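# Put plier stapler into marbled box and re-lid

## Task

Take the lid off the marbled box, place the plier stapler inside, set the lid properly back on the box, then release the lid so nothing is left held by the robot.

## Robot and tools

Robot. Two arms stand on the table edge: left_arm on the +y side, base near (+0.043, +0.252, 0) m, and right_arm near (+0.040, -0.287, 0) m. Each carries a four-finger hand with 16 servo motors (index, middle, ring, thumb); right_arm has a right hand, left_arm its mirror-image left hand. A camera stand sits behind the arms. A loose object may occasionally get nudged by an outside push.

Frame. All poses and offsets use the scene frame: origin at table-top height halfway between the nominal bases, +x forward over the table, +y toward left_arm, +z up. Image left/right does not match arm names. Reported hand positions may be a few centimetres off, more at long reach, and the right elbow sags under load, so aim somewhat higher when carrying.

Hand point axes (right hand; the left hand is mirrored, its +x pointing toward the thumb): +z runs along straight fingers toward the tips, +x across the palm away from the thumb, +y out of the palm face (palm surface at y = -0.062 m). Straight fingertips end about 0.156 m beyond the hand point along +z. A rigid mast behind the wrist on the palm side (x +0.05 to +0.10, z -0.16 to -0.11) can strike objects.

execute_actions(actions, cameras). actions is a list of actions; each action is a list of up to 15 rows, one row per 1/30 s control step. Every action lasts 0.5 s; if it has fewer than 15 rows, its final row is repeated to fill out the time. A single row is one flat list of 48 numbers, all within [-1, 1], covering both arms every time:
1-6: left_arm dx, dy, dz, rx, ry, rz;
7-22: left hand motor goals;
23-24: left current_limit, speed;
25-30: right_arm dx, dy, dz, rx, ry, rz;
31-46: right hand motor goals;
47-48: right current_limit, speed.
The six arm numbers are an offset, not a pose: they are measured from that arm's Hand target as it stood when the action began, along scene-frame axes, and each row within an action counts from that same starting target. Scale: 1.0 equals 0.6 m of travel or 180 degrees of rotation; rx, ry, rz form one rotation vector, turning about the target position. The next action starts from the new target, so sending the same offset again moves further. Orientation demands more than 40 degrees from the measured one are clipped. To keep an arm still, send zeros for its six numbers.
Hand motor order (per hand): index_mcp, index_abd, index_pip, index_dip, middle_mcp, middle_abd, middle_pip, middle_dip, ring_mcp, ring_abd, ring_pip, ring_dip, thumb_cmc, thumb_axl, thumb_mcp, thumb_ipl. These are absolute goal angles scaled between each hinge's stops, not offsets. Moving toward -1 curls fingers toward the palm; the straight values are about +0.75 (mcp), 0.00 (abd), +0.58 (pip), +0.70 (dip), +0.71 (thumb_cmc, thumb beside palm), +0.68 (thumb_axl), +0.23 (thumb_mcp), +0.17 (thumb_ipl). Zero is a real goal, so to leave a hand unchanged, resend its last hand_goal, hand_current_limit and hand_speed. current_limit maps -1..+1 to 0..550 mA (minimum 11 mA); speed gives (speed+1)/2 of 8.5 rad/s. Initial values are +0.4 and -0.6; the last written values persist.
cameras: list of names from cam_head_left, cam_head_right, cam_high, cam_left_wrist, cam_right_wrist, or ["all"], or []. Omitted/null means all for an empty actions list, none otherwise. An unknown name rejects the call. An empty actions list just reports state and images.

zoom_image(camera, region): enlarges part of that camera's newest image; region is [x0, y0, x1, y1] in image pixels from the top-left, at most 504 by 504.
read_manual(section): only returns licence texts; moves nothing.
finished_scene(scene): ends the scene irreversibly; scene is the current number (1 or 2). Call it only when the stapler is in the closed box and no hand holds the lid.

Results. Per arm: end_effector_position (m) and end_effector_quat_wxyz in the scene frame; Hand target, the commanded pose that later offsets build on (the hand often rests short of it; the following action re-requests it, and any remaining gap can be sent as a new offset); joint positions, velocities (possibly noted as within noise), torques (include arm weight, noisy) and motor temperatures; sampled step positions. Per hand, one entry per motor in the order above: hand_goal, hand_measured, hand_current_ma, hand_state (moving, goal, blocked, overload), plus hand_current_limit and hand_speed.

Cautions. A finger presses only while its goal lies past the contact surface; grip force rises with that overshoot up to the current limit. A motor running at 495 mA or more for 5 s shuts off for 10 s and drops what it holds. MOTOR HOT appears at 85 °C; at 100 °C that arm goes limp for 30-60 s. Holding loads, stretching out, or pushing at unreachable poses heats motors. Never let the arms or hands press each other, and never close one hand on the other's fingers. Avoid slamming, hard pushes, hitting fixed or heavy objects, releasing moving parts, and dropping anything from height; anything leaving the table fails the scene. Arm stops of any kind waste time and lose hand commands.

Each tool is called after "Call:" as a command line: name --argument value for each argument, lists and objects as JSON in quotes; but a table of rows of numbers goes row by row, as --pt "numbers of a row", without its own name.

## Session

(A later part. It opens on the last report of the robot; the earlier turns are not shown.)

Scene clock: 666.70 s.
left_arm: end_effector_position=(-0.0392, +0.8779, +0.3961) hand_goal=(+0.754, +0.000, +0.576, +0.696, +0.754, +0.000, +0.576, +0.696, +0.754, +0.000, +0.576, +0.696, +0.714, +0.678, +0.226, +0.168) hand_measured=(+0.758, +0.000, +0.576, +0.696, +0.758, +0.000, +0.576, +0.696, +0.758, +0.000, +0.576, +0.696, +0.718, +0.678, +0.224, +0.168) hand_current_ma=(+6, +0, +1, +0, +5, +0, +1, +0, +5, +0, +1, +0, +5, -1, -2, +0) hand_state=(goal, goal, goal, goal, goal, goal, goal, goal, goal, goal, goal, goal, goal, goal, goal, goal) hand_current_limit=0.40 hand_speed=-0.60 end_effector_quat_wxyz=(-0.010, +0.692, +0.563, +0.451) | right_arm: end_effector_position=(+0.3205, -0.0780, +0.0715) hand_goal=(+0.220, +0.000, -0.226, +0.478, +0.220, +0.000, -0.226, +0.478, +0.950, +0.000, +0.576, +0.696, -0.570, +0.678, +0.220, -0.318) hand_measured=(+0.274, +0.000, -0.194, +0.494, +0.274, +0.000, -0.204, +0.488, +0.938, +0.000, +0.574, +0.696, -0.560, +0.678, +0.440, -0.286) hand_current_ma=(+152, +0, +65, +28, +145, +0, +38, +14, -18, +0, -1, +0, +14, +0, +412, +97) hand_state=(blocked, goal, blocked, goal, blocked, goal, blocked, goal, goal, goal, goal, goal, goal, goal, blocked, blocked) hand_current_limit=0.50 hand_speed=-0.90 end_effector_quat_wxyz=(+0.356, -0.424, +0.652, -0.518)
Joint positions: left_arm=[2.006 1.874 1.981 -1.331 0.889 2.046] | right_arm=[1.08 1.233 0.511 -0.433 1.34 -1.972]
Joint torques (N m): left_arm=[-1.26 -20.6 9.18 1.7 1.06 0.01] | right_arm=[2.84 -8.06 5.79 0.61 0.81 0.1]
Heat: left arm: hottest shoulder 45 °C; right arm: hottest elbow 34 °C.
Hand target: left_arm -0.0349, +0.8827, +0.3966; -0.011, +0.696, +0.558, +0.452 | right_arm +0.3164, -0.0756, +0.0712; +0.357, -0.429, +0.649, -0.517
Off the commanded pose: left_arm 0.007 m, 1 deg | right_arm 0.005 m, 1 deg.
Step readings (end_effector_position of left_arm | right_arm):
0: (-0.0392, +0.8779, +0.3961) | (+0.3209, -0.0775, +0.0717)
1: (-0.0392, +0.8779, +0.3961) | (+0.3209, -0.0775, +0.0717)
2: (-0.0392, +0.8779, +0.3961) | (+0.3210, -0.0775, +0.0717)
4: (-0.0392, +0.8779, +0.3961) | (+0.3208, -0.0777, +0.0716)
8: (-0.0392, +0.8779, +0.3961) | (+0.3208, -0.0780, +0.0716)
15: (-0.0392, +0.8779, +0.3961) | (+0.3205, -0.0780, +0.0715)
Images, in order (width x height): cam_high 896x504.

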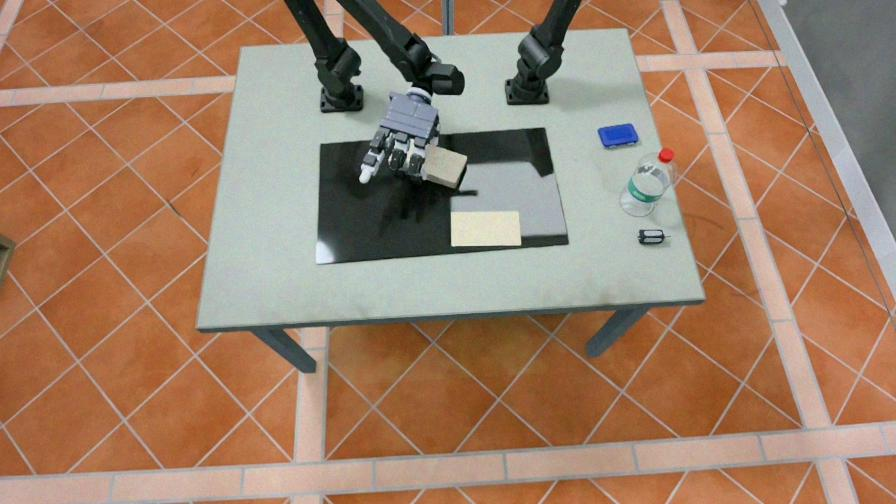

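Call:
execute_actions --actions '[[[0,0,0,0,0,0,0.754,0,0.576,0.696,0.754,0,0.576,0.696,0.754,0,0.576,0.696,0.714,0.678,0.226,0.168,0.4,-0.6,0.0018,-0.0015,0.02,0,0,0,0.22,0,-0.226,0.478,0.22,0,-0.226,0.478,0.95,0,0.576,0.696,-0.571,0.678,0.22,-0.319,0.5,-0.9]]]'

Scene clock: 669.27 s.
left_arm: end_effector_position=(-0.0392, +0.8779, +0.3961) hand_goal=(+0.754, +0.000, +0.576, +0.696, +0.754, +0.000, +0.576, +0.696, +0.754, +0.000, +0.576, +0.696, +0.714, +0.678, +0.226, +0.168) hand_measured=(+0.758, +0.000, +0.576, +0.696, +0.758, +0.000, +0.576, +0.696, +0.758, +0.000, +0.576, +0.696, +0.718, +0.678, +0.224, +0.168) hand_current_ma=(+6, +0, +1, +0, +5, +0, +1, +0, +5, +0, +1, +0, +5, -1, -2, +0) hand_state=(goal, goal, goal, goal, goal, goal, goal, goal, goal, goal, goal, goal, goal, goal, goal, goal) hand_current_limit=0.40 hand_speed=-0.60 end_effector_quat_wxyz=(-0.010, +0.692, +0.563, +0.451) | right_arm: end_effector_position=(+0.3187, -0.0813, +0.0745) hand_goal=(+0.220, +0.000, -0.226, +0.478, +0.220, +0.000, -0.226, +0.478, +0.950, +0.000, +0.576, +0.696, -0.570, +0.678, +0.220, -0.318) hand_measured=(+0.274, +0.000, -0.192, +0.496, +0.274, +0.000, -0.204, +0.488, +0.938, +0.000, +0.574, +0.696, -0.554, +0.678, +0.438, -0.286) hand_current_ma=(+151, +0, +72, +29, +145, +0, +38, +15, -18, +0, -1, +0, +26, +0, +412, +97) hand_state=(blocked, goal, blocked, goal, blocked, goal, blocked, goal, goal, goal, goal, goal, goal, goal, blocked, blocked) hand_current_limit=0.50 hand_speed=-0.90 end_effector_quat_wxyz=(+0.353, -0.426, +0.651, -0.520)
Joint positions: left_arm=[2.006 1.874 1.981 -1.331 0.889 2.046] | right_arm=[1.08 1.216 0.511 -0.459 1.339 -1.971]
Joint torques (N m): left_arm=[-1.14 -20.6 9.18 1.7 1.07 0.01] | right_arm=[2.37 -9.47 6.74 0.59 0.76 -0.07]
Heat: left arm: hottest shoulder 45 °C; right arm: hottest elbow 34 °C.
Hand target: left_arm -0.0349, +0.8827, +0.3966; -0.011, +0.696, +0.558, +0.452 | right_arm +0.3175, -0.0764, +0.0831; +0.358, -0.429, +0.649, -0.517
Off the commanded pose: left_arm 0.007 m, 1 deg | right_arm 0.010 m, 1 deg.
Step readings (end_effector_position of left_arm | right_arm):
0: (-0.0392, +0.8779, +0.3961) | (+0.3205, -0.0780, +0.0715)
1: (-0.0392, +0.8779, +0.3961) | (+0.3205, -0.0780, +0.0715)
2: (-0.0392, +0.8779, +0.3961) | (+0.3204, -0.0783, +0.0713)
4: (-0.0392, +0.8779, +0.3961) | (+0.3200, -0.0790, +0.0717)
8: (-0.0392, +0.8779, +0.3961) | (+0.3192, -0.0803, +0.0734)
15: (-0.0392, +0.8779, +0.3961) | (+0.3187, -0.0812, +0.0745)

Call:
execute_actions --actions '[[[0,0,0,0,0,0,0.754,0,0.576,0.696,0.754,0,0.576,0.696,0.754,0,0.576,0.696,0.714,0.678,0.226,0.168,0.4,-0.6,0,0.004,0.008,0,0,0,0.22,0,-0.226,0.478,0.22,0,-0.226,0.478,0.95,0,0.576,0.696,-0.571,0.678,0.22,-0.319,0.5,-0.9]]]' --cameras '["cam_high"]'

Call:
zoom_image --camera "cam_high" --region '[430, 140, 475, 195]'

Call:
zoom_image --camera "cam_high" --region '[380, 140, 420, 180]'

Scene clock: 671.00 s.
left_arm: end_effector_position=(-0.0392, +0.8779, +0.3961) hand_goal=(+0.754, +0.000, +0.576, +0.696, +0.754, +0.000, +0.576, +0.696, +0.754, +0.000, +0.576, +0.696, +0.714, +0.678, +0.226, +0.168) hand_measured=(+0.758, +0.000, +0.576, +0.696, +0.758, +0.000, +0.576, +0.696, +0.758, +0.000, +0.576, +0.696, +0.718, +0.678, +0.224, +0.168) hand_current_ma=(+6, +0, +1, +0, +5, +0, +1, +0, +5, +0, +1, +0, +5, -1, -2, +0) hand_state=(goal, goal, goal, goal, goal, goal, goal, goal, goal, goal, goal, goal, goal, goal, goal, goal) hand_current_limit=0.40 hand_speed=-0.60 end_effector_quat_wxyz=(-0.010, +0.692, +0.563, +0.451) | right_arm: end_effector_position=(+0.3168, -0.0848, +0.0748) hand_goal=(+0.220, +0.000, -0.226, +0.478, +0.220, +0.000, -0.226, +0.478, +0.950, +0.000, +0.576, +0.696, -0.570, +0.678, +0.220, -0.318) hand_measured=(+0.274, +0.000, -0.192, +0.496, +0.272, +0.000, -0.204, +0.490, +0.938, +0.000, +0.574, +0.696, -0.552, +0.678, +0.438, -0.286) hand_current_ma=(+151, +0, +72, +29, +138, +0, +41, +19, -18, +0, -1, +0, +30, +0, +412, +97) hand_state=(blocked, goal, blocked, goal, blocked, goal, blocked, goal, goal, goal, goal, goal, goal, goal, blocked, blocked) hand_current_limit=0.50 hand_speed=-0.90 end_effector_quat_wxyz=(+0.348, -0.428, +0.650, -0.522)
Joint positions: left_arm=[2.006 1.874 1.981 -1.331 0.889 2.046] | right_arm=[1.08 1.209 0.511 -0.487 1.339 -1.96]
Joint torques (N m): left_arm=[-1.14 -20.6 9.2 1.7 1.06 0.01] | right_arm=[2.73 -9.11 7.71 0.5 0.82 -0.06]
Heat: left arm: hottest shoulder 45 °C; right arm: hottest elbow 34 °C.
Hand target: left_arm -0.0349, +0.8827, +0.3966; -0.011, +0.696, +0.558, +0.452 | right_arm +0.3175, -0.0741, +0.0879; +0.357, -0.429, +0.649, -0.517
Off the commanded pose: left_arm 0.007 m, 1 deg | right_arm 0.017 m, 1 deg.
Step readings (end_effector_position of left_arm | right_arm):
0: (-0.0392, +0.8779, +0.3961) | (+0.3187, -0.0813, +0.0745)
1: (-0.0392, +0.8779, +0.3961) | (+0.3186, -0.0814, +0.0745)
2: (-0.0392, +0.8779, +0.3961) | (+0.3185, -0.0817, +0.0745)
4: (-0.0392, +0.8779, +0.3961) | (+0.3180, -0.0825, +0.0745)
8: (-0.0392, +0.8779, +0.3961) | (+0.3173, -0.0839, +0.0751)
15: (-0.0392, +0.8779, +0.3961) | (+0.3169, -0.0846, +0.0749)
Images, in order (width x height): cam_high 896x504.

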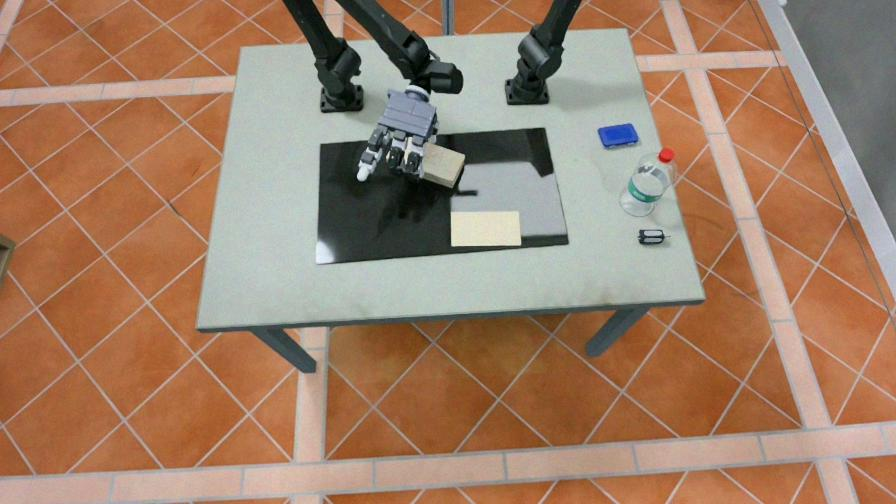

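Scaled by 9.164 from the camera's 896x504 image, which has a finer 1280x720 frame.

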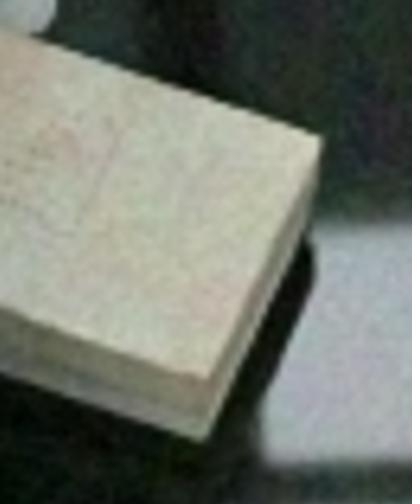

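Scaled by 12.600 from the camera's 896x504 image, which has a finer 1280x720 frame.

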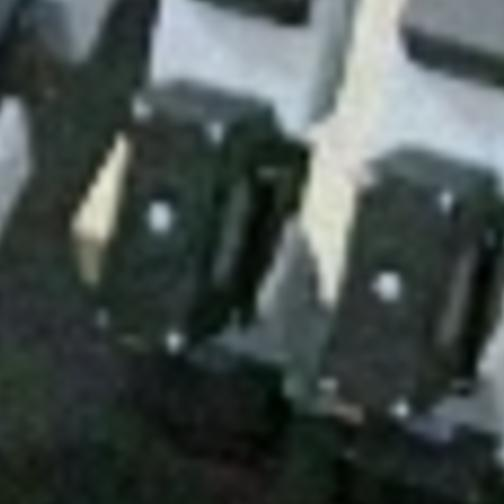

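Call:
execute_actions --actions '[[[0,0,0,0,0,0,0.754,0,0.576,0.696,0.754,0,0.576,0.696,0.754,0,0.576,0.696,0.714,0.678,0.226,0.168,0.4,-0.6,-0.001,-0.0175,-0.025,0,0,0,0.22,0,-0.226,0.478,0.22,0,-0.226,0.478,0.95,0,0.576,0.696,-0.571,0.678,0.22,-0.319,0.5,-0.9]],[[0,0,0,0,0,0,0.754,0,0.576,0.696,0.754,0,0.576,0.696,0.754,0,0.576,0.696,0.714,0.678,0.226,0.168,0.4,-0.6,0,0,-0.013,0,0,0,0.22,0,-0.226,0.478,0.22,0,-0.226,0.478,0.95,0,0.576,0.696,-0.571,0.678,0.22,-0.319,0.5,-0.9]]]' --cameras '["cam_high","cam_head_left"]'

Call:
zoom_image --camera "cam_high" --region '[430, 140, 475, 195]'

Call:
zoom_image --camera "cam_head_left" --region '[480, 255, 530, 315]'

Scene clock: 675.13 s.
left_arm: end_effector_position=(-0.0392, +0.8779, +0.3961) hand_goal=(+0.754, +0.000, +0.576, +0.696, +0.754, +0.000, +0.576, +0.696, +0.754, +0.000, +0.576, +0.696, +0.714, +0.678, +0.226, +0.168) hand_measured=(+0.758, +0.000, +0.576, +0.696, +0.758, +0.000, +0.576, +0.696, +0.758, +0.000, +0.576, +0.696, +0.718, +0.678, +0.224, +0.168) hand_current_ma=(+6, +0, +1, +0, +5, +0, +1, +0, +5, +0, +1, +0, +5, -1, -2, +0) hand_state=(goal, goal, goal, goal, goal, goal, goal, goal, goal, goal, goal, goal, goal, goal, goal, goal) hand_current_limit=0.40 hand_speed=-0.60 end_effector_quat_wxyz=(-0.010, +0.692, +0.563, +0.451) | right_arm: end_effector_position=(+0.3167, -0.0847, +0.0679) hand_goal=(+0.220, +0.000, -0.226, +0.478, +0.220, +0.000, -0.226, +0.478, +0.950, +0.000, +0.576, +0.696, -0.570, +0.678, +0.220, -0.318) hand_measured=(+0.274, +0.000, -0.192, +0.496, +0.270, +0.000, -0.204, +0.490, +0.938, +0.000, +0.574, +0.696, -0.552, +0.678, +0.438, -0.286) hand_current_ma=(+151, +0, +72, +29, +135, +0, +41, +19, -18, +0, -1, +0, +31, +0, +412, +97) hand_state=(blocked, goal, blocked, goal, blocked, goal, blocked, goal, goal, goal, goal, goal, goal, goal, blocked, blocked) hand_current_limit=0.50 hand_speed=-0.90 end_effector_quat_wxyz=(+0.359, -0.426, +0.650, -0.517)
Joint positions: left_arm=[2.006 1.874 1.981 -1.331 0.889 2.046] | right_arm=[1.08 1.209 0.476 -0.381 1.336 -2.012]
Joint torques (N m): left_arm=[-1.2 -20.6 9.18 1.7 1.06 0.01] | right_arm=[1.38 -6.65 5.6 1.65 0.66 -0.01]
Heat: left arm: hottest shoulder 45 °C; right arm: hottest elbow 34 °C.
Hand target: left_arm -0.0349, +0.8827, +0.3966; -0.011, +0.696, +0.558, +0.452 | right_arm +0.3168, -0.0846, +0.0650; +0.357, -0.429, +0.649, -0.517
Off the commanded pose: left_arm 0.007 m, 1 deg | right_arm 0.003 m, 0 deg.
Step readings (end_effector_position of left_arm | right_arm):
0: (-0.0392, +0.8779, +0.3961) | (+0.3168, -0.0848, +0.0748)
1: (-0.0392, +0.8779, +0.3961) | (+0.3168, -0.0848, +0.0748)
2: (-0.0392, +0.8779, +0.3961) | (+0.3169, -0.0846, +0.0749)
4: (-0.0392, +0.8779, +0.3961) | (+0.3173, -0.0839, +0.0749)
8: (-0.0392, +0.8779, +0.3961) | (+0.3170, -0.0844, +0.0725)
15: (-0.0392, +0.8779, +0.3961) | (+0.3168, -0.0846, +0.0706)
16: (-0.0392, +0.8779, +0.3961) | (+0.3168, -0.0845, +0.0706)
17: (-0.0392, +0.8779, +0.3961) | (+0.3168, -0.0845, +0.0703)
19: (-0.0392, +0.8779, +0.3961) | (+0.3168, -0.0846, +0.0696)
23: (-0.0392, +0.8779, +0.3961) | (+0.3166, -0.0849, +0.0683)
30: (-0.0392, +0.8779, +0.3961) | (+0.3167, -0.0848, +0.0680)
Images, in order (width x height): cam_head_left 896x504, cam_high 896x504.

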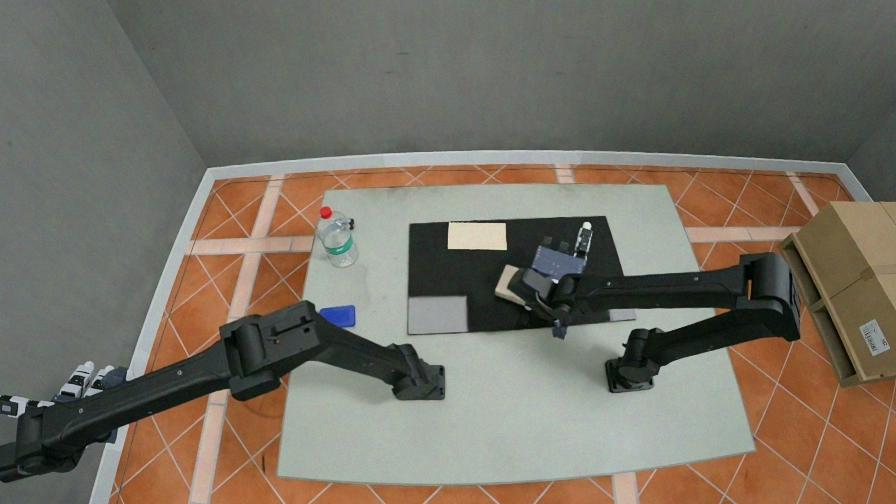

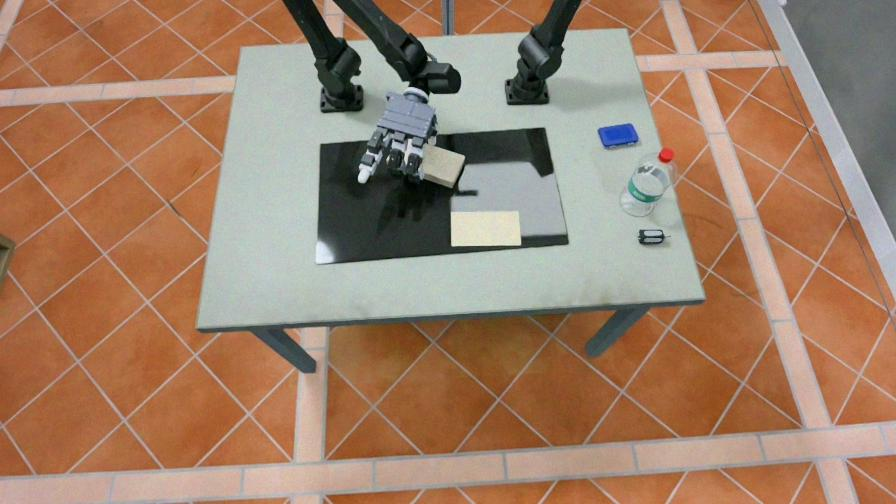

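Scaled by 9.164 from the camera's 896x504 image, which has a finer 1280x720 frame.

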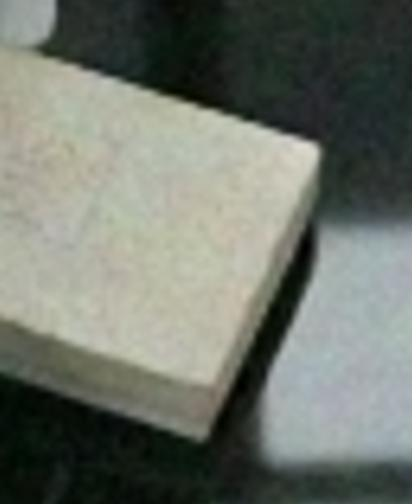

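Scaled by 8.400 from the camera's 896x504 image, which has a finer 1280x720 frame.

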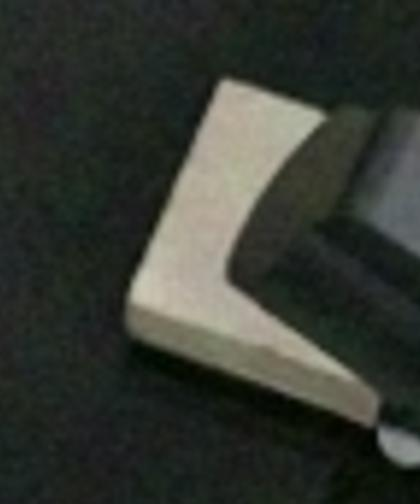

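Call:
execute_actions --actions '[[[0,0,0,0,0,0,0.754,0,0.576,0.696,0.754,0,0.576,0.696,0.754,0,0.576,0.696,0.714,0.678,0.226,0.168,0.4,-0.6,0,0,-0.015,0,0,0,0.22,0,-0.226,0.478,0.22,0,-0.226,0.478,0.95,0,0.576,0.696,-0.571,0.678,0.22,-0.319,0.5,-0.9]]]'

Scene clock: 676.43 s.
left_arm: end_effector_position=(-0.0392, +0.8779, +0.3961) hand_goal=(+0.754, +0.000, +0.576, +0.696, +0.754, +0.000, +0.576, +0.696, +0.754, +0.000, +0.576, +0.696, +0.714, +0.678, +0.226, +0.168) hand_measured=(+0.758, +0.000, +0.576, +0.696, +0.758, +0.000, +0.576, +0.696, +0.758, +0.000, +0.576, +0.696, +0.718, +0.678, +0.224, +0.168) hand_current_ma=(+6, +0, +1, +0, +5, +0, +1, +0, +5, +0, +1, +0, +5, -1, -2, +0) hand_state=(goal, goal, goal, goal, goal, goal, goal, goal, goal, goal, goal, goal, goal, goal, goal, goal) hand_current_limit=0.40 hand_speed=-0.60 end_effector_quat_wxyz=(-0.010, +0.692, +0.563, +0.451) | right_arm: end_effector_position=(+0.3168, -0.0845, +0.0597) hand_goal=(+0.220, +0.000, -0.226, +0.478, +0.220, +0.000, -0.226, +0.478, +0.950, +0.000, +0.576, +0.696, -0.570, +0.678, +0.220, -0.318) hand_measured=(+0.274, +0.000, -0.192, +0.496, +0.270, +0.000, -0.204, +0.490, +0.938, +0.000, +0.574, +0.696, -0.552, +0.678, +0.438, -0.286) hand_current_ma=(+151, +0, +72, +29, +134, +0, +41, +19, -18, +0, -1, +0, +32, +0, +413, +97) hand_state=(blocked, goal, blocked, goal, blocked, goal, blocked, goal, goal, goal, goal, goal, goal, goal, blocked, blocked) hand_current_limit=0.50 hand_speed=-0.90 end_effector_quat_wxyz=(+0.359, -0.426, +0.650, -0.516)
Joint positions: left_arm=[2.006 1.874 1.981 -1.331 0.889 2.046] | right_arm=[1.08 1.233 0.464 -0.342 1.336 -2.013]
Joint torques (N m): left_arm=[-1.26 -20.66 9.18 1.72 1.06 0.01] | right_arm=[1.44 -6.53 5.44 1.65 0.68 -0.03]
Heat: left arm: hottest shoulder 45 °C; right arm: hottest elbow 34 °C.
Hand target: left_arm -0.0349, +0.8827, +0.3966; -0.011, +0.696, +0.558, +0.452 | right_arm +0.3168, -0.0847, +0.0561; +0.357, -0.429, +0.649, -0.517
Off the commanded pose: left_arm 0.007 m, 1 deg | right_arm 0.004 m, 0 deg.
Step readings (end_effector_position of left_arm | right_arm):
0: (-0.0392, +0.8779, +0.3961) | (+0.3167, -0.0848, +0.0679)
1: (-0.0392, +0.8779, +0.3961) | (+0.3167, -0.0847, +0.0679)
2: (-0.0392, +0.8779, +0.3961) | (+0.3168, -0.0844, +0.0679)
4: (-0.0392, +0.8779, +0.3961) | (+0.3170, -0.0842, +0.0665)
8: (-0.0392, +0.8779, +0.3961) | (+0.3166, -0.0849, +0.0614)
15: (-0.0392, +0.8779, +0.3961) | (+0.3167, -0.0846, +0.0597)

Call:
execute_actions --actions '[[[0,0,0,0,0,0,0.754,0,0.576,0.696,0.754,0,0.576,0.696,0.754,0,0.576,0.696,0.714,0.678,0.226,0.168,0.4,-0.6,0,0,-0.0125,0,0,0,0.22,0,-0.226,0.478,0.22,0,-0.226,0.478,0.95,0,0.576,0.696,-0.571,0.678,0.22,-0.319,0.5,-0.9]]]' --cameras '["cam_high","cam_head_left"]'

Call:
zoom_image --camera "cam_high" --region '[430, 140, 475, 195]'

Call:
zoom_image --camera "cam_head_left" --region '[480, 255, 530, 315]'

Scene clock: 678.30 s.
left_arm: end_effector_position=(-0.0392, +0.8779, +0.3961) hand_goal=(+0.754, +0.000, +0.576, +0.696, +0.754, +0.000, +0.576, +0.696, +0.754, +0.000, +0.576, +0.696, +0.714, +0.678, +0.226, +0.168) hand_measured=(+0.758, +0.000, +0.576, +0.696, +0.758, +0.000, +0.576, +0.696, +0.758, +0.000, +0.576, +0.696, +0.718, +0.678, +0.224, +0.168) hand_current_ma=(+6, +0, +1, +0, +5, +0, +1, +0, +5, +0, +1, +0, +5, -1, -2, +0) hand_state=(goal, goal, goal, goal, goal, goal, goal, goal, goal, goal, goal, goal, goal, goal, goal, goal) hand_current_limit=0.40 hand_speed=-0.60 end_effector_quat_wxyz=(-0.010, +0.692, +0.563, +0.451) | right_arm: end_effector_position=(+0.3175, -0.0832, +0.0558) hand_goal=(+0.220, +0.000, -0.226, +0.478, +0.220, +0.000, -0.226, +0.478, +0.950, +0.000, +0.576, +0.696, -0.570, +0.678, +0.220, -0.318) hand_measured=(+0.274, -0.006, -0.192, +0.496, +0.268, -0.004, -0.202, +0.492, +0.938, +0.000, +0.574, +0.696, -0.556, +0.678, +0.438, -0.286) hand_current_ma=(+151, -5, +72, +29, +130, -3, +46, +21, -18, +0, -1, +0, +23, +0, +412, +98) hand_state=(blocked, goal, blocked, goal, blocked, goal, blocked, goal, goal, goal, goal, goal, goal, goal, blocked, blocked) hand_current_limit=0.50 hand_speed=-0.90 end_effector_quat_wxyz=(+0.361, -0.425, +0.650, -0.516)
Joint positions: left_arm=[2.006 1.874 1.981 -1.331 0.889 2.046] | right_arm=[1.08 1.247 0.459 -0.315 1.336 -2.018]
Joint torques (N m): left_arm=[-1.14 -20.66 9.18 1.69 1.07 0] | right_arm=[1.44 -5.89 5.04 1.73 0.68 0.01]
Heat: left arm: hottest shoulder 45 °C; right arm: hottest elbow 34 °C.
Hand target: left_arm -0.0349, +0.8827, +0.3966; -0.011, +0.696, +0.558, +0.452 | right_arm +0.3169, -0.0846, +0.0486; +0.357, -0.429, +0.649, -0.517
Off the commanded pose: left_arm 0.007 m, 1 deg | right_arm 0.007 m, 1 deg.
Step readings (end_effector_position of left_arm | right_arm):
0: (-0.0392, +0.8779, +0.3961) | (+0.3168, -0.0845, +0.0597)
1: (-0.0392, +0.8779, +0.3961) | (+0.3168, -0.0845, +0.0597)
2: (-0.0392, +0.8779, +0.3961) | (+0.3169, -0.0843, +0.0595)
4: (-0.0392, +0.8779, +0.3961) | (+0.3170, -0.0841, +0.0580)
8: (-0.0392, +0.8779, +0.3961) | (+0.3172, -0.0837, +0.0557)
15: (-0.0392, +0.8779, +0.3961) | (+0.3175, -0.0832, +0.0559)
Images, in order (width x height): cam_head_left 896x504, cam_high 896x504.

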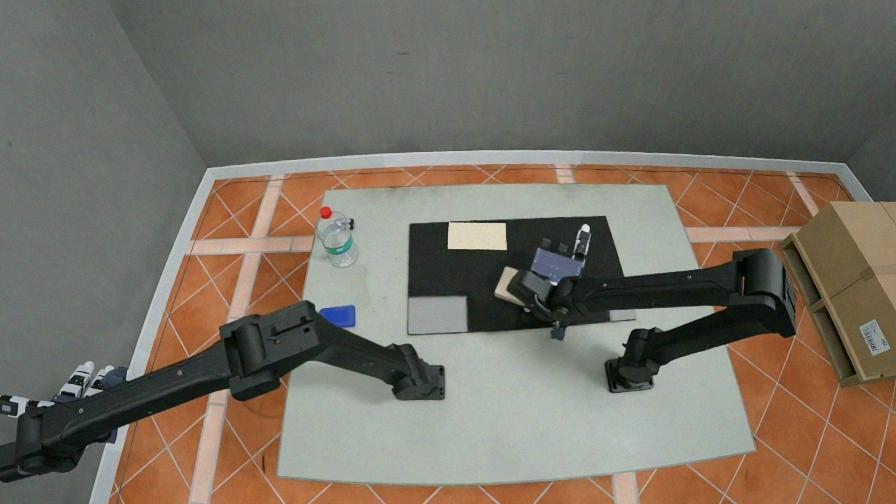

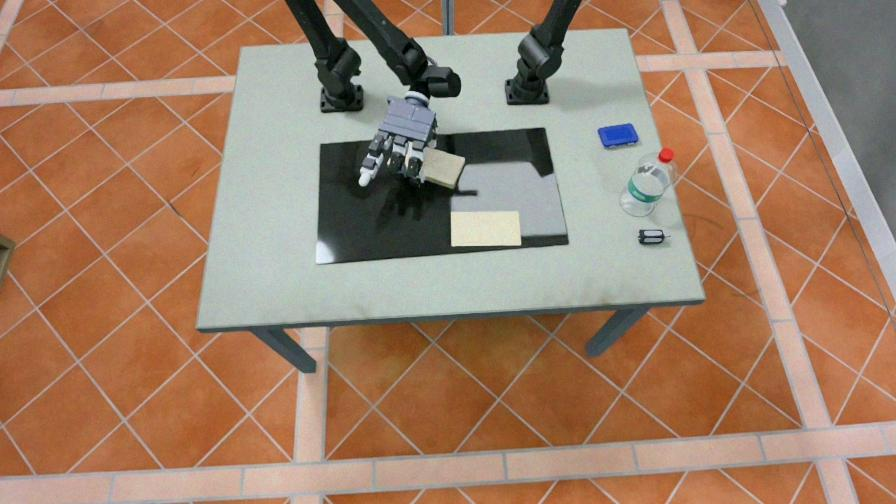

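Scaled by 9.164 from the camera's 896x504 image, which has a finer 1280x720 frame.

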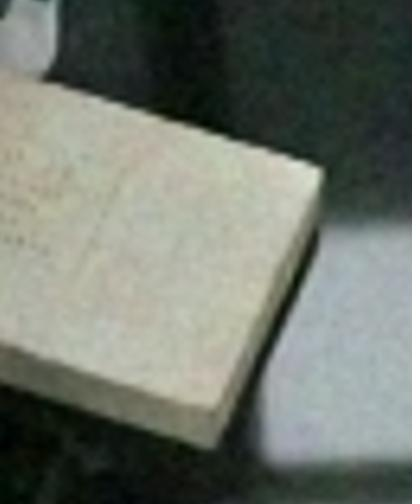

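Scaled by 8.400 from the camera's 896x504 image, which has a finer 1280x720 frame.

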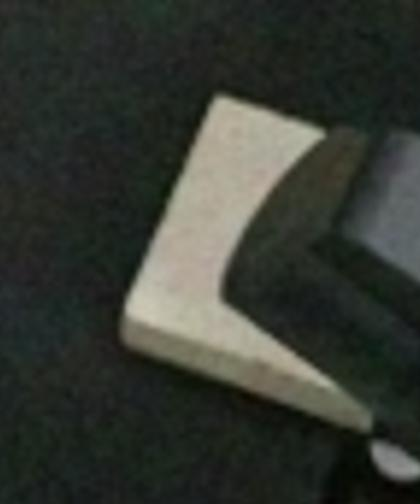

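Call:
execute_actions --actions '[[[0,0,0,0,0,0,0.754,0,0.576,0.696,0.754,0,0.576,0.696,0.754,0,0.576,0.696,0.714,0.678,0.226,0.168,0.4,-0.6,0.0006,0.001,-0.01,0,0,0,0.22,0,-0.226,0.478,0.22,0,-0.226,0.478,0.95,0,0.576,0.696,-0.571,0.678,0.22,-0.319,0.5,-0.9]]]'

Scene clock: 680.70 s.
left_arm: end_effector_position=(-0.0392, +0.8779, +0.3961) hand_goal=(+0.754, +0.000, +0.576, +0.696, +0.754, +0.000, +0.576, +0.696, +0.754, +0.000, +0.576, +0.696, +0.714, +0.678, +0.226, +0.168) hand_measured=(+0.758, +0.000, +0.576, +0.696, +0.758, +0.000, +0.576, +0.696, +0.758, +0.000, +0.576, +0.696, +0.718, +0.678, +0.224, +0.168) hand_current_ma=(+6, +0, +1, +0, +5, +0, +1, +0, +5, +0, +1, +0, +5, -1, -2, +0) hand_state=(goal, goal, goal, goal, goal, goal, goal, goal, goal, goal, goal, goal, goal, goal, goal, goal) hand_current_limit=0.40 hand_speed=-0.60 end_effector_quat_wxyz=(-0.010, +0.692, +0.563, +0.451) | right_arm: end_effector_position=(+0.3186, -0.0820, +0.0541) hand_goal=(+0.220, +0.000, -0.226, +0.478, +0.220, +0.000, -0.226, +0.478, +0.950, +0.000, +0.576, +0.696, -0.570, +0.678, +0.220, -0.318) hand_measured=(+0.274, -0.010, -0.192, +0.496, +0.268, -0.008, -0.202, +0.492, +0.938, +0.000, +0.574, +0.696, -0.568, +0.678, +0.438, -0.286) hand_current_ma=(+151, -11, +72, +29, +130, -9, +46, +21, -18, +0, -1, +0, +1, +0, +412, +98) hand_state=(blocked, goal, blocked, goal, blocked, goal, blocked, goal, goal, goal, goal, goal, goal, goal, blocked, blocked) hand_current_limit=0.50 hand_speed=-0.90 end_effector_quat_wxyz=(+0.363, -0.423, +0.650, -0.516)
Joint positions: left_arm=[2.006 1.874 1.981 -1.331 0.889 2.046] | right_arm=[1.08 1.257 0.456 -0.291 1.339 -2.024]
Joint torques (N m): left_arm=[-1.2 -20.66 9.17 1.7 1.06 0.01] | right_arm=[1.38 -4.95 4.82 1.78 0.55 0.07]
Heat: left arm: hottest shoulder 45 °C; right arm: hottest elbow 34 °C.
Hand target: left_arm -0.0349, +0.8827, +0.3966; -0.011, +0.696, +0.558, +0.452 | right_arm +0.3172, -0.0840, +0.0426; +0.357, -0.429, +0.649, -0.517
Off the commanded pose: left_arm 0.007 m, 1 deg | right_arm 0.012 m, 1 deg.
Step readings (end_effector_position of left_arm | right_arm):
0: (-0.0392, +0.8779, +0.3961) | (+0.3175, -0.0832, +0.0559)
1: (-0.0392, +0.8779, +0.3961) | (+0.3175, -0.0832, +0.0559)
2: (-0.0392, +0.8779, +0.3961) | (+0.3175, -0.0832, +0.0556)
4: (-0.0392, +0.8779, +0.3961) | (+0.3177, -0.0829, +0.0554)
8: (-0.0392, +0.8779, +0.3961) | (+0.3182, -0.0826, +0.0545)
15: (-0.0392, +0.8779, +0.3961) | (+0.3186, -0.0819, +0.0542)

Call:
execute_actions --actions '[[[0,0,0,0,0,0,0.754,0,0.576,0.696,0.754,0,0.576,0.696,0.754,0,0.576,0.696,0.714,0.678,0.226,0.168,0.4,-0.6,0.0023,0.0033,0.021,0,0,0,0.27,0,-0.226,0.478,0.27,0,-0.226,0.478,0.95,0,0.576,0.696,-0.571,0.678,0.42,-0.319,0.5,-0.9]],[[0,0,0,0,0,0,0.754,0,0.576,0.696,0.754,0,0.576,0.696,0.754,0,0.576,0.696,0.714,0.678,0.226,0.168,0.4,-0.6,0,0,0,0,0,0,0.40,0,-0.226,0.478,0.40,0,-0.226,0.478,0.95,0,0.576,0.696,-0.571,0.678,0.58,-0.319,0.2,-0.9]],[[0,0,0,0,0,0,0.754,0,0.576,0.696,0.754,0,0.576,0.696,0.754,0,0.576,0.696,0.714,0.678,0.226,0.168,0.4,-0.6,0,0,0,0,0,0,0.60,0,-0.226,0.478,0.60,0,-0.226,0.478,0.95,0,0.576,0.696,-0.571,0.678,0.68,-0.319,0.2,-0.8]]]' --cameras '["cam_high","cam_head_left"]'

Call:
zoom_image --camera "cam_high" --region '[430, 140, 475, 195]'

Scene clock: 683.97 s.
left_arm: end_effector_position=(-0.0392, +0.8779, +0.3961) hand_goal=(+0.754, +0.000, +0.576, +0.696, +0.754, +0.000, +0.576, +0.696, +0.754, +0.000, +0.576, +0.696, +0.714, +0.678, +0.226, +0.168) hand_measured=(+0.758, +0.000, +0.576, +0.696, +0.758, +0.000, +0.576, +0.696, +0.758, +0.000, +0.576, +0.696, +0.718, +0.678, +0.224, +0.168) hand_current_ma=(+6, +0, +1, +0, +5, +0, +1, +0, +5, +0, +1, +0, +5, -1, -2, +0) hand_state=(goal, goal, goal, goal, goal, goal, goal, goal, goal, goal, goal, goal, goal, goal, goal, goal) hand_current_limit=0.40 hand_speed=-0.60 end_effector_quat_wxyz=(-0.010, +0.692, +0.563, +0.451) | right_arm: end_effector_position=(+0.3173, -0.0834, +0.0527) hand_goal=(+0.600, +0.000, -0.226, +0.478, +0.600, +0.000, -0.226, +0.478, +0.950, +0.000, +0.576, +0.696, -0.570, +0.678, +0.680, -0.318) hand_measured=(+0.582, -0.002, -0.224, +0.482, +0.582, -0.002, -0.224, +0.480, +0.938, +0.000, +0.574, +0.696, -0.568, +0.678, +0.672, -0.316) hand_current_ma=(-31, -2, +2, +3, -32, -2, +2, +3, -18, +0, -1, +0, +2, +0, -13, +3) hand_state=(goal, goal, goal, goal, goal, goal, goal, goal, goal, goal, goal, goal, goal, goal, goal, goal) hand_current_limit=0.20 hand_speed=-0.80 end_effector_quat_wxyz=(+0.359, -0.428, +0.649, -0.517)
Joint positions: left_arm=[2.006 1.874 1.981 -1.331 0.889 2.046] | right_arm=[1.08 1.257 0.456 -0.302 1.335 -2.025]
Joint torques (N m): left_arm=[-1.14 -20.6 9.2 1.7 1.07 0.01] | right_arm=[1.26 -7.88 6.13 0.83 0.7 -0.02]
Heat: left arm: hottest shoulder 45 °C; right arm: hottest elbow 33 °C.
Hand target: left_arm -0.0349, +0.8827, +0.3966; -0.011, +0.696, +0.558, +0.452 | right_arm +0.3186, -0.0820, +0.0552; +0.357, -0.429, +0.649, -0.517
Off the commanded pose: left_arm 0.007 m, 1 deg | right_arm 0.003 m, 0 deg.
Step readings (end_effector_position of left_arm | right_arm):
0: (-0.0392, +0.8779, +0.3961) | (+0.3186, -0.0820, +0.0541)
1: (-0.0392, +0.8779, +0.3961) | (+0.3186, -0.0820, +0.0541)
2: (-0.0392, +0.8779, +0.3961) | (+0.3186, -0.0820, +0.0541)
4: (-0.0392, +0.8779, +0.3961) | (+0.3185, -0.0820, +0.0540)
8: (-0.0392, +0.8779, +0.3961) | (+0.3182, -0.0823, +0.0537)
15: (-0.0392, +0.8779, +0.3961) | (+0.3181, -0.0825, +0.0536)
16: (-0.0392, +0.8779, +0.3961) | (+0.3181, -0.0825, +0.0536)
17: (-0.0392, +0.8779, +0.3961) | (+0.3180, -0.0824, +0.0535)
19: (-0.0392, +0.8779, +0.3961) | (+0.3177, -0.0826, +0.0531)
23: (-0.0392, +0.8779, +0.3961) | (+0.3174, -0.0832, +0.0528)
30: (-0.0392, +0.8779, +0.3961) | (+0.3173, -0.0833, +0.0528)
31: (-0.0392, +0.8779, +0.3961) | (+0.3173, -0.0833, +0.0528)
32: (-0.0392, +0.8779, +0.3961) | (+0.3173, -0.0834, +0.0527)
34: (-0.0392, +0.8779, +0.3961) | (+0.3173, -0.0834, +0.0527)
38: (-0.0392, +0.8779, +0.3961) | (+0.3173, -0.0834, +0.0527)
45: (-0.0392, +0.8779, +0.3961) | (+0.3173, -0.0834, +0.0527)
Images, in order (width x height): cam_head_left 896x504, cam_high 896x504.

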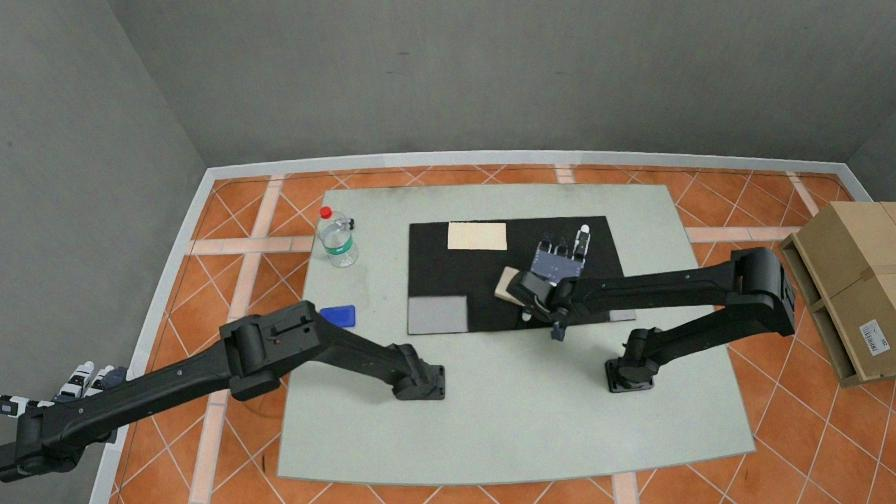

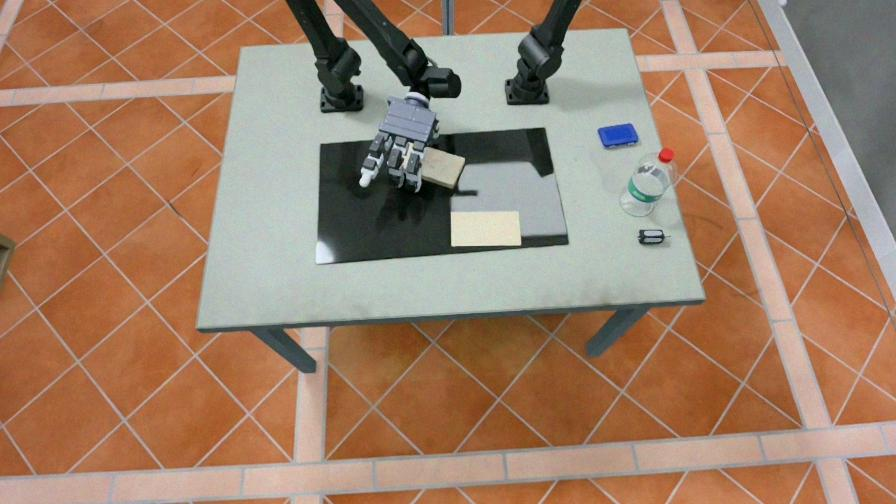

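Scaled by 9.164 from the camera's 896x504 image, which has a finer 1280x720 frame.

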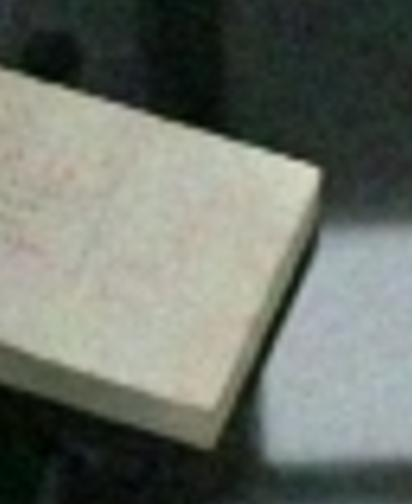

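Call:
execute_actions --actions '[[[0,0,0,0,0,0,0.754,0,0.576,0.696,0.754,0,0.576,0.696,0.754,0,0.576,0.696,0.714,0.678,0.226,0.168,0.4,-0.6,0,0,0.01,0,0,0,0.80,0,-0.226,0.478,0.80,0,-0.226,0.478,0.95,0,0.576,0.696,-0.571,0.678,0.8,-0.319,0.2,-0.7]],[[0,0,0,0,0,0,0.754,0,0.576,0.696,0.754,0,0.576,0.696,0.754,0,0.576,0.696,0.714,0.678,0.226,0.168,0.4,-0.6,0,0,0.1,0,0,0,0.80,0,-0.226,0.478,0.80,0,-0.226,0.478,0.95,0,0.576,0.696,-0.571,0.678,0.8,-0.319,0.2,-0.7]],[[0,0,0,0,0,0,0.754,0,0.576,0.696,0.754,0,0.576,0.696,0.754,0,0.576,0.696,0.714,0.678,0.226,0.168,0.4,-0.6,0,0,0.1,0,0,0,0.80,0,-0.226,0.478,0.80,0,-0.226,0.478,0.95,0,0.576,0.696,-0.571,0.678,0.8,-0.319,0.2,-0.7]]]'

Scene clock: 687.13 s.
left_arm: end_effector_position=(-0.0392, +0.8779, +0.3961) hand_goal=(+0.754, +0.000, +0.576, +0.696, +0.754, +0.000, +0.576, +0.696, +0.754, +0.000, +0.576, +0.696, +0.714, +0.678, +0.226, +0.168) hand_measured=(+0.758, +0.000, +0.576, +0.696, +0.758, +0.000, +0.576, +0.696, +0.758, +0.000, +0.576, +0.696, +0.718, +0.678, +0.224, +0.168) hand_current_ma=(+6, +0, +1, +0, +5, +0, +1, +0, +5, +0, +1, +0, +5, -1, -2, +0) hand_state=(goal, goal, goal, goal, goal, goal, goal, goal, goal, goal, goal, goal, goal, goal, goal, goal) hand_current_limit=0.40 hand_speed=-0.60 end_effector_quat_wxyz=(-0.010, +0.692, +0.563, +0.451) | right_arm: end_effector_position=(+0.3102, -0.0970, +0.1593) hand_goal=(+0.800, +0.000, -0.226, +0.478, +0.800, +0.000, -0.226, +0.478, +0.950, +0.000, +0.576, +0.696, -0.570, +0.678, +0.800, -0.318) hand_measured=(+0.784, -0.002, -0.224, +0.482, +0.782, -0.002, -0.224, +0.480, +0.938, +0.000, +0.574, +0.696, -0.568, +0.678, +0.792, -0.316) hand_current_ma=(-29, -2, +1, +3, -32, -2, +1, +2, -18, +0, -1, +0, +1, +0, -13, +2) hand_state=(goal, goal, goal, goal, goal, goal, goal, goal, goal, goal, goal, goal, goal, goal, goal, goal) hand_current_limit=0.20 hand_speed=-0.70 end_effector_quat_wxyz=(+0.343, -0.445, +0.638, -0.526)
Joint positions: left_arm=[2.006 1.874 1.981 -1.331 0.889 2.046] | right_arm=[1.08 0.989 0.62 -0.752 1.334 -2.063]
Joint torques (N m): left_arm=[-1.2 -20.6 9.18 1.72 1.07 0] | right_arm=[1.2 -5.36 10.96 0.76 0.69 0.11]
Heat: left arm: hottest shoulder 45 °C; right arm: hottest elbow 33 °C.
Hand target: left_arm -0.0349, +0.8827, +0.3966; -0.011, +0.696, +0.558, +0.452 | right_arm +0.3186, -0.0821, +0.1812; +0.357, -0.429, +0.649, -0.517
Off the commanded pose: left_arm 0.007 m, 1 deg | right_arm 0.028 m, 3 deg.
Step readings (end_effector_position of left_arm | right_arm):
0: (-0.0392, +0.8779, +0.3961) | (+0.3173, -0.0834, +0.0527)
1: (-0.0392, +0.8779, +0.3961) | (+0.3173, -0.0833, +0.0527)
2: (-0.0392, +0.8779, +0.3961) | (+0.3171, -0.0837, +0.0525)
4: (-0.0392, +0.8779, +0.3961) | (+0.3165, -0.0847, +0.0521)
8: (-0.0392, +0.8779, +0.3961) | (+0.3157, -0.0862, +0.0515)
15: (-0.0392, +0.8779, +0.3961) | (+0.3152, -0.0872, +0.0512)
16: (-0.0392, +0.8779, +0.3961) | (+0.3151, -0.0874, +0.0513)
17: (-0.0392, +0.8779, +0.3961) | (+0.3139, -0.0896, +0.0520)
19: (-0.0392, +0.8779, +0.3961) | (+0.3108, -0.0955, +0.0574)
23: (-0.0392, +0.8779, +0.3961) | (+0.3100, -0.0976, +0.0834)
30: (-0.0392, +0.8779, +0.3961) | (+0.3116, -0.0945, +0.1029)
31: (-0.0392, +0.8779, +0.3961) | (+0.3109, -0.0958, +0.1025)
32: (-0.0392, +0.8779, +0.3961) | (+0.3098, -0.0979, +0.1029)
34: (-0.0392, +0.8779, +0.3961) | (+0.3082, -0.1008, +0.1090)
38: (-0.0392, +0.8779, +0.3961) | (+0.3109, -0.0958, +0.1396)
45: (-0.0392, +0.8779, +0.3961) | (+0.3121, -0.0937, +0.1609)

Call:
execute_actions --actions '[[[0,0,0,0,0,0,0.754,0,0.576,0.696,0.754,0,0.576,0.696,0.754,0,0.576,0.696,0.714,0.678,0.226,0.168,0.4,-0.6,0.07,-0.08,0.0,0,0,-0.057,0.80,0,-0.226,0.478,0.80,0,-0.226,0.478,0.95,0,0.576,0.696,-0.571,0.678,0.8,-0.319,0.2,-0.7]],[[0,0,0,0,0,0,0.754,0,0.576,0.696,0.754,0,0.576,0.696,0.754,0,0.576,0.696,0.714,0.678,0.226,0.168,0.4,-0.6,0.055,-0.094,0,0,0,-0.057,0.80,0,-0.226,0.478,0.80,0,-0.226,0.478,0.95,0,0.576,0.696,-0.571,0.678,0.8,-0.319,0.2,-0.7]],[[0,0,0,0,0,0,0.754,0,0.576,0.696,0.754,0,0.576,0.696,0.754,0,0.576,0.696,0.714,0.678,0.226,0.168,0.4,-0.6,0.034,-0.112,0,0,0,-0.06,0.80,0,-0.226,0.478,0.80,0,-0.226,0.478,0.95,0,0.576,0.696,-0.571,0.678,0.8,-0.319,0.2,-0.7]]]' --cameras '["cam_high","cam_head_left","cam_head_right"]'

Call:
zoom_image --camera "cam_high" --region '[380, 130, 480, 200]'

Call:
zoom_image --camera "cam_head_left" --region '[480, 245, 580, 335]'

Call:
zoom_image --camera "cam_head_right" --region '[480, 245, 580, 335]'

Scene clock: 690.77 s.
left_arm: end_effector_position=(-0.0392, +0.8779, +0.3961) hand_goal=(+0.754, +0.000, +0.576, +0.696, +0.754, +0.000, +0.576, +0.696, +0.754, +0.000, +0.576, +0.696, +0.714, +0.678, +0.226, +0.168) hand_measured=(+0.758, +0.000, +0.576, +0.696, +0.758, +0.000, +0.576, +0.696, +0.758, +0.000, +0.576, +0.696, +0.718, +0.678, +0.224, +0.168) hand_current_ma=(+6, +0, +1, +0, +5, +0, +1, +0, +5, +0, +1, +0, +5, -1, -2, +0) hand_state=(goal, goal, goal, goal, goal, goal, goal, goal, goal, goal, goal, goal, goal, goal, goal, goal) hand_current_limit=0.40 hand_speed=-0.60 end_effector_quat_wxyz=(-0.010, +0.692, +0.563, +0.451) | right_arm: end_effector_position=(+0.3926, -0.2593, +0.1600) hand_goal=(+0.800, +0.000, -0.226, +0.478, +0.800, +0.000, -0.226, +0.478, +0.950, +0.000, +0.576, +0.696, -0.570, +0.678, +0.800, -0.318) hand_measured=(+0.784, -0.002, -0.226, +0.482, +0.782, -0.002, -0.226, +0.480, +0.938, +0.000, +0.574, +0.696, -0.568, +0.678, +0.794, -0.316) hand_current_ma=(-29, -1, +0, +3, -31, -1, +0, +2, -18, +0, -1, +0, +1, +0, -11, +2) hand_state=(goal, goal, goal, goal, goal, goal, goal, goal, goal, goal, goal, goal, goal, goal, goal, goal) hand_current_limit=0.20 hand_speed=-0.70 end_effector_quat_wxyz=(+0.182, -0.250, +0.738, -0.600)
Joint positions: left_arm=[2.006 1.874 1.981 -1.331 0.889 2.046] | right_arm=[0.51 1.07 0.673 -0.714 1.328 -2.074]
Joint torques (N m): left_arm=[-1.14 -20.6 9.2 1.7 1.07 0] | right_arm=[0.26 -6.01 11.07 1.66 0.67 -0.05]
Heat: left arm: hottest shoulder 45 °C; right arm: hottest elbow 34 °C.
Hand target: left_arm -0.0349, +0.8827, +0.3966; -0.011, +0.696, +0.558, +0.452 | right_arm +0.4140, -0.2537, +0.1813; +0.205, -0.238, +0.741, -0.594
Off the commanded pose: left_arm 0.007 m, 1 deg | right_arm 0.031 m, 3 deg.
joint sent to its limit (right arm) — joint 6 (wrist roll), lower limit. The joint targets still meet the commanded pose.
Step readings (end_effector_position of left_arm | right_arm):
0: (-0.0392, +0.8779, +0.3961) | (+0.3102, -0.0970, +0.1593)
1: (-0.0392, +0.8779, +0.3961) | (+0.3103, -0.0971, +0.1593)
2: (-0.0392, +0.8779, +0.3961) | (+0.3115, -0.0988, +0.1592)
4: (-0.0392, +0.8779, +0.3961) | (+0.3185, -0.1095, +0.1595)
8: (-0.0392, +0.8779, +0.3961) | (+0.3365, -0.1392, +0.1605)
15: (-0.0392, +0.8779, +0.3961) | (+0.3429, -0.1440, +0.1590)
16: (-0.0392, +0.8779, +0.3961) | (+0.3433, -0.1440, +0.1588)
17: (-0.0392, +0.8779, +0.3961) | (+0.3447, -0.1461, +0.1589)
19: (-0.0392, +0.8779, +0.3961) | (+0.3513, -0.1588, +0.1597)
23: (-0.0392, +0.8779, +0.3961) | (+0.3654, -0.1928, +0.1605)
30: (-0.0392, +0.8779, +0.3961) | (+0.3730, -0.1968, +0.1592)
31: (-0.0392, +0.8779, +0.3961) | (+0.3734, -0.1969, +0.1591)
32: (-0.0392, +0.8779, +0.3961) | (+0.3745, -0.1992, +0.1593)
34: (-0.0392, +0.8779, +0.3961) | (+0.3783, -0.2141, +0.1596)
38: (-0.0392, +0.8779, +0.3961) | (+0.3847, -0.2536, +0.1598)
45: (-0.0392, +0.8779, +0.3961) | (+0.3915, -0.2601, +0.1597)
Images, in order (width x height): cam_head_left 896x504, cam_head_right 896x504, cam_high 896x504.

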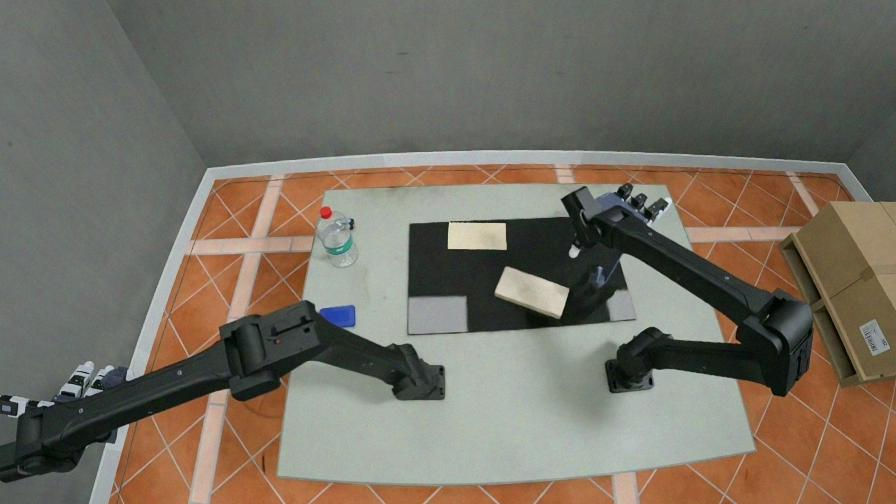

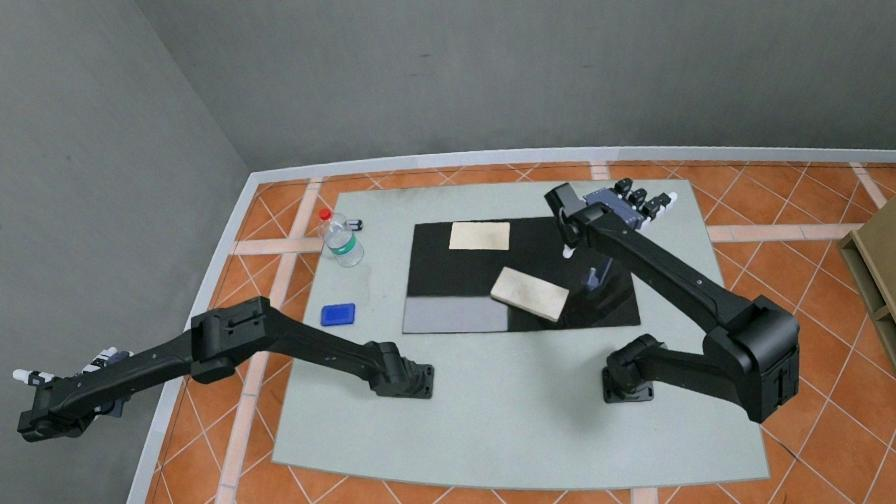

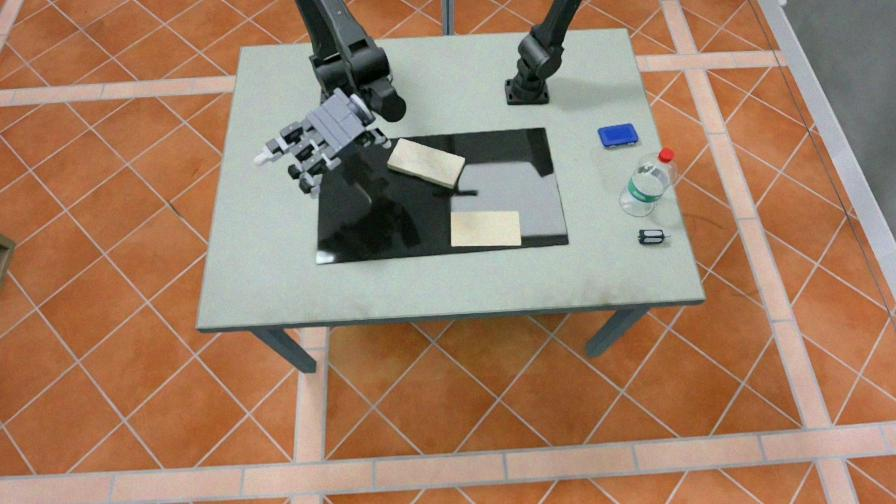

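Scaled by 5.040 from the camera's 896x504 image, which has a finer 1280x720 frame.

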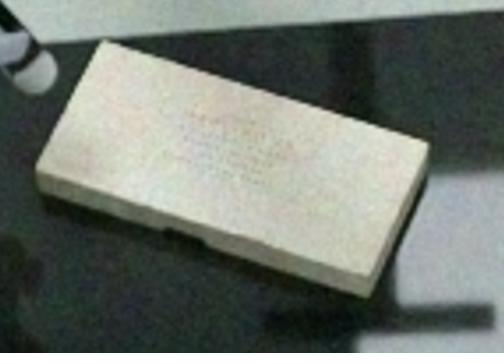

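Scaled by 5.040 from the camera's 896x504 image, which has a finer 1280x720 frame.

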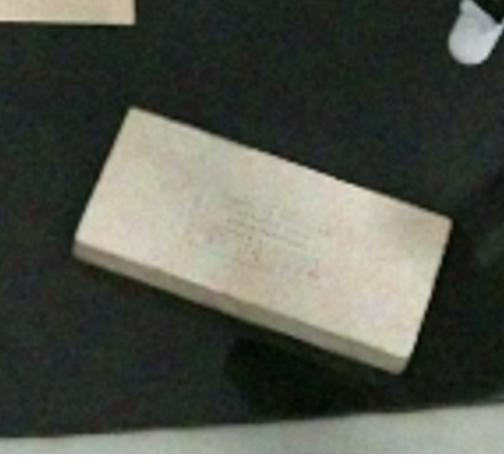

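Scaled by 5.040 from the camera's 896x504 image, which has a finer 1280x720 frame.

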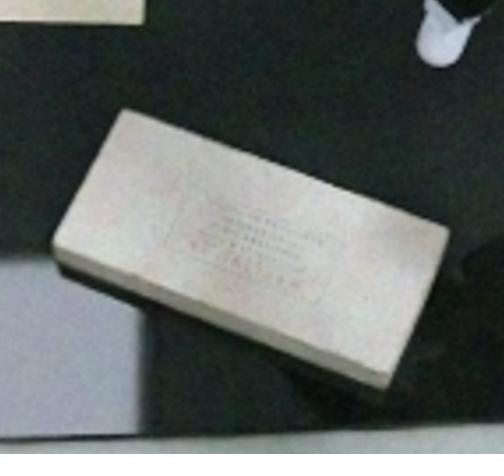

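Call:
finished_scene --scene 1

The scene is finished: the task was done.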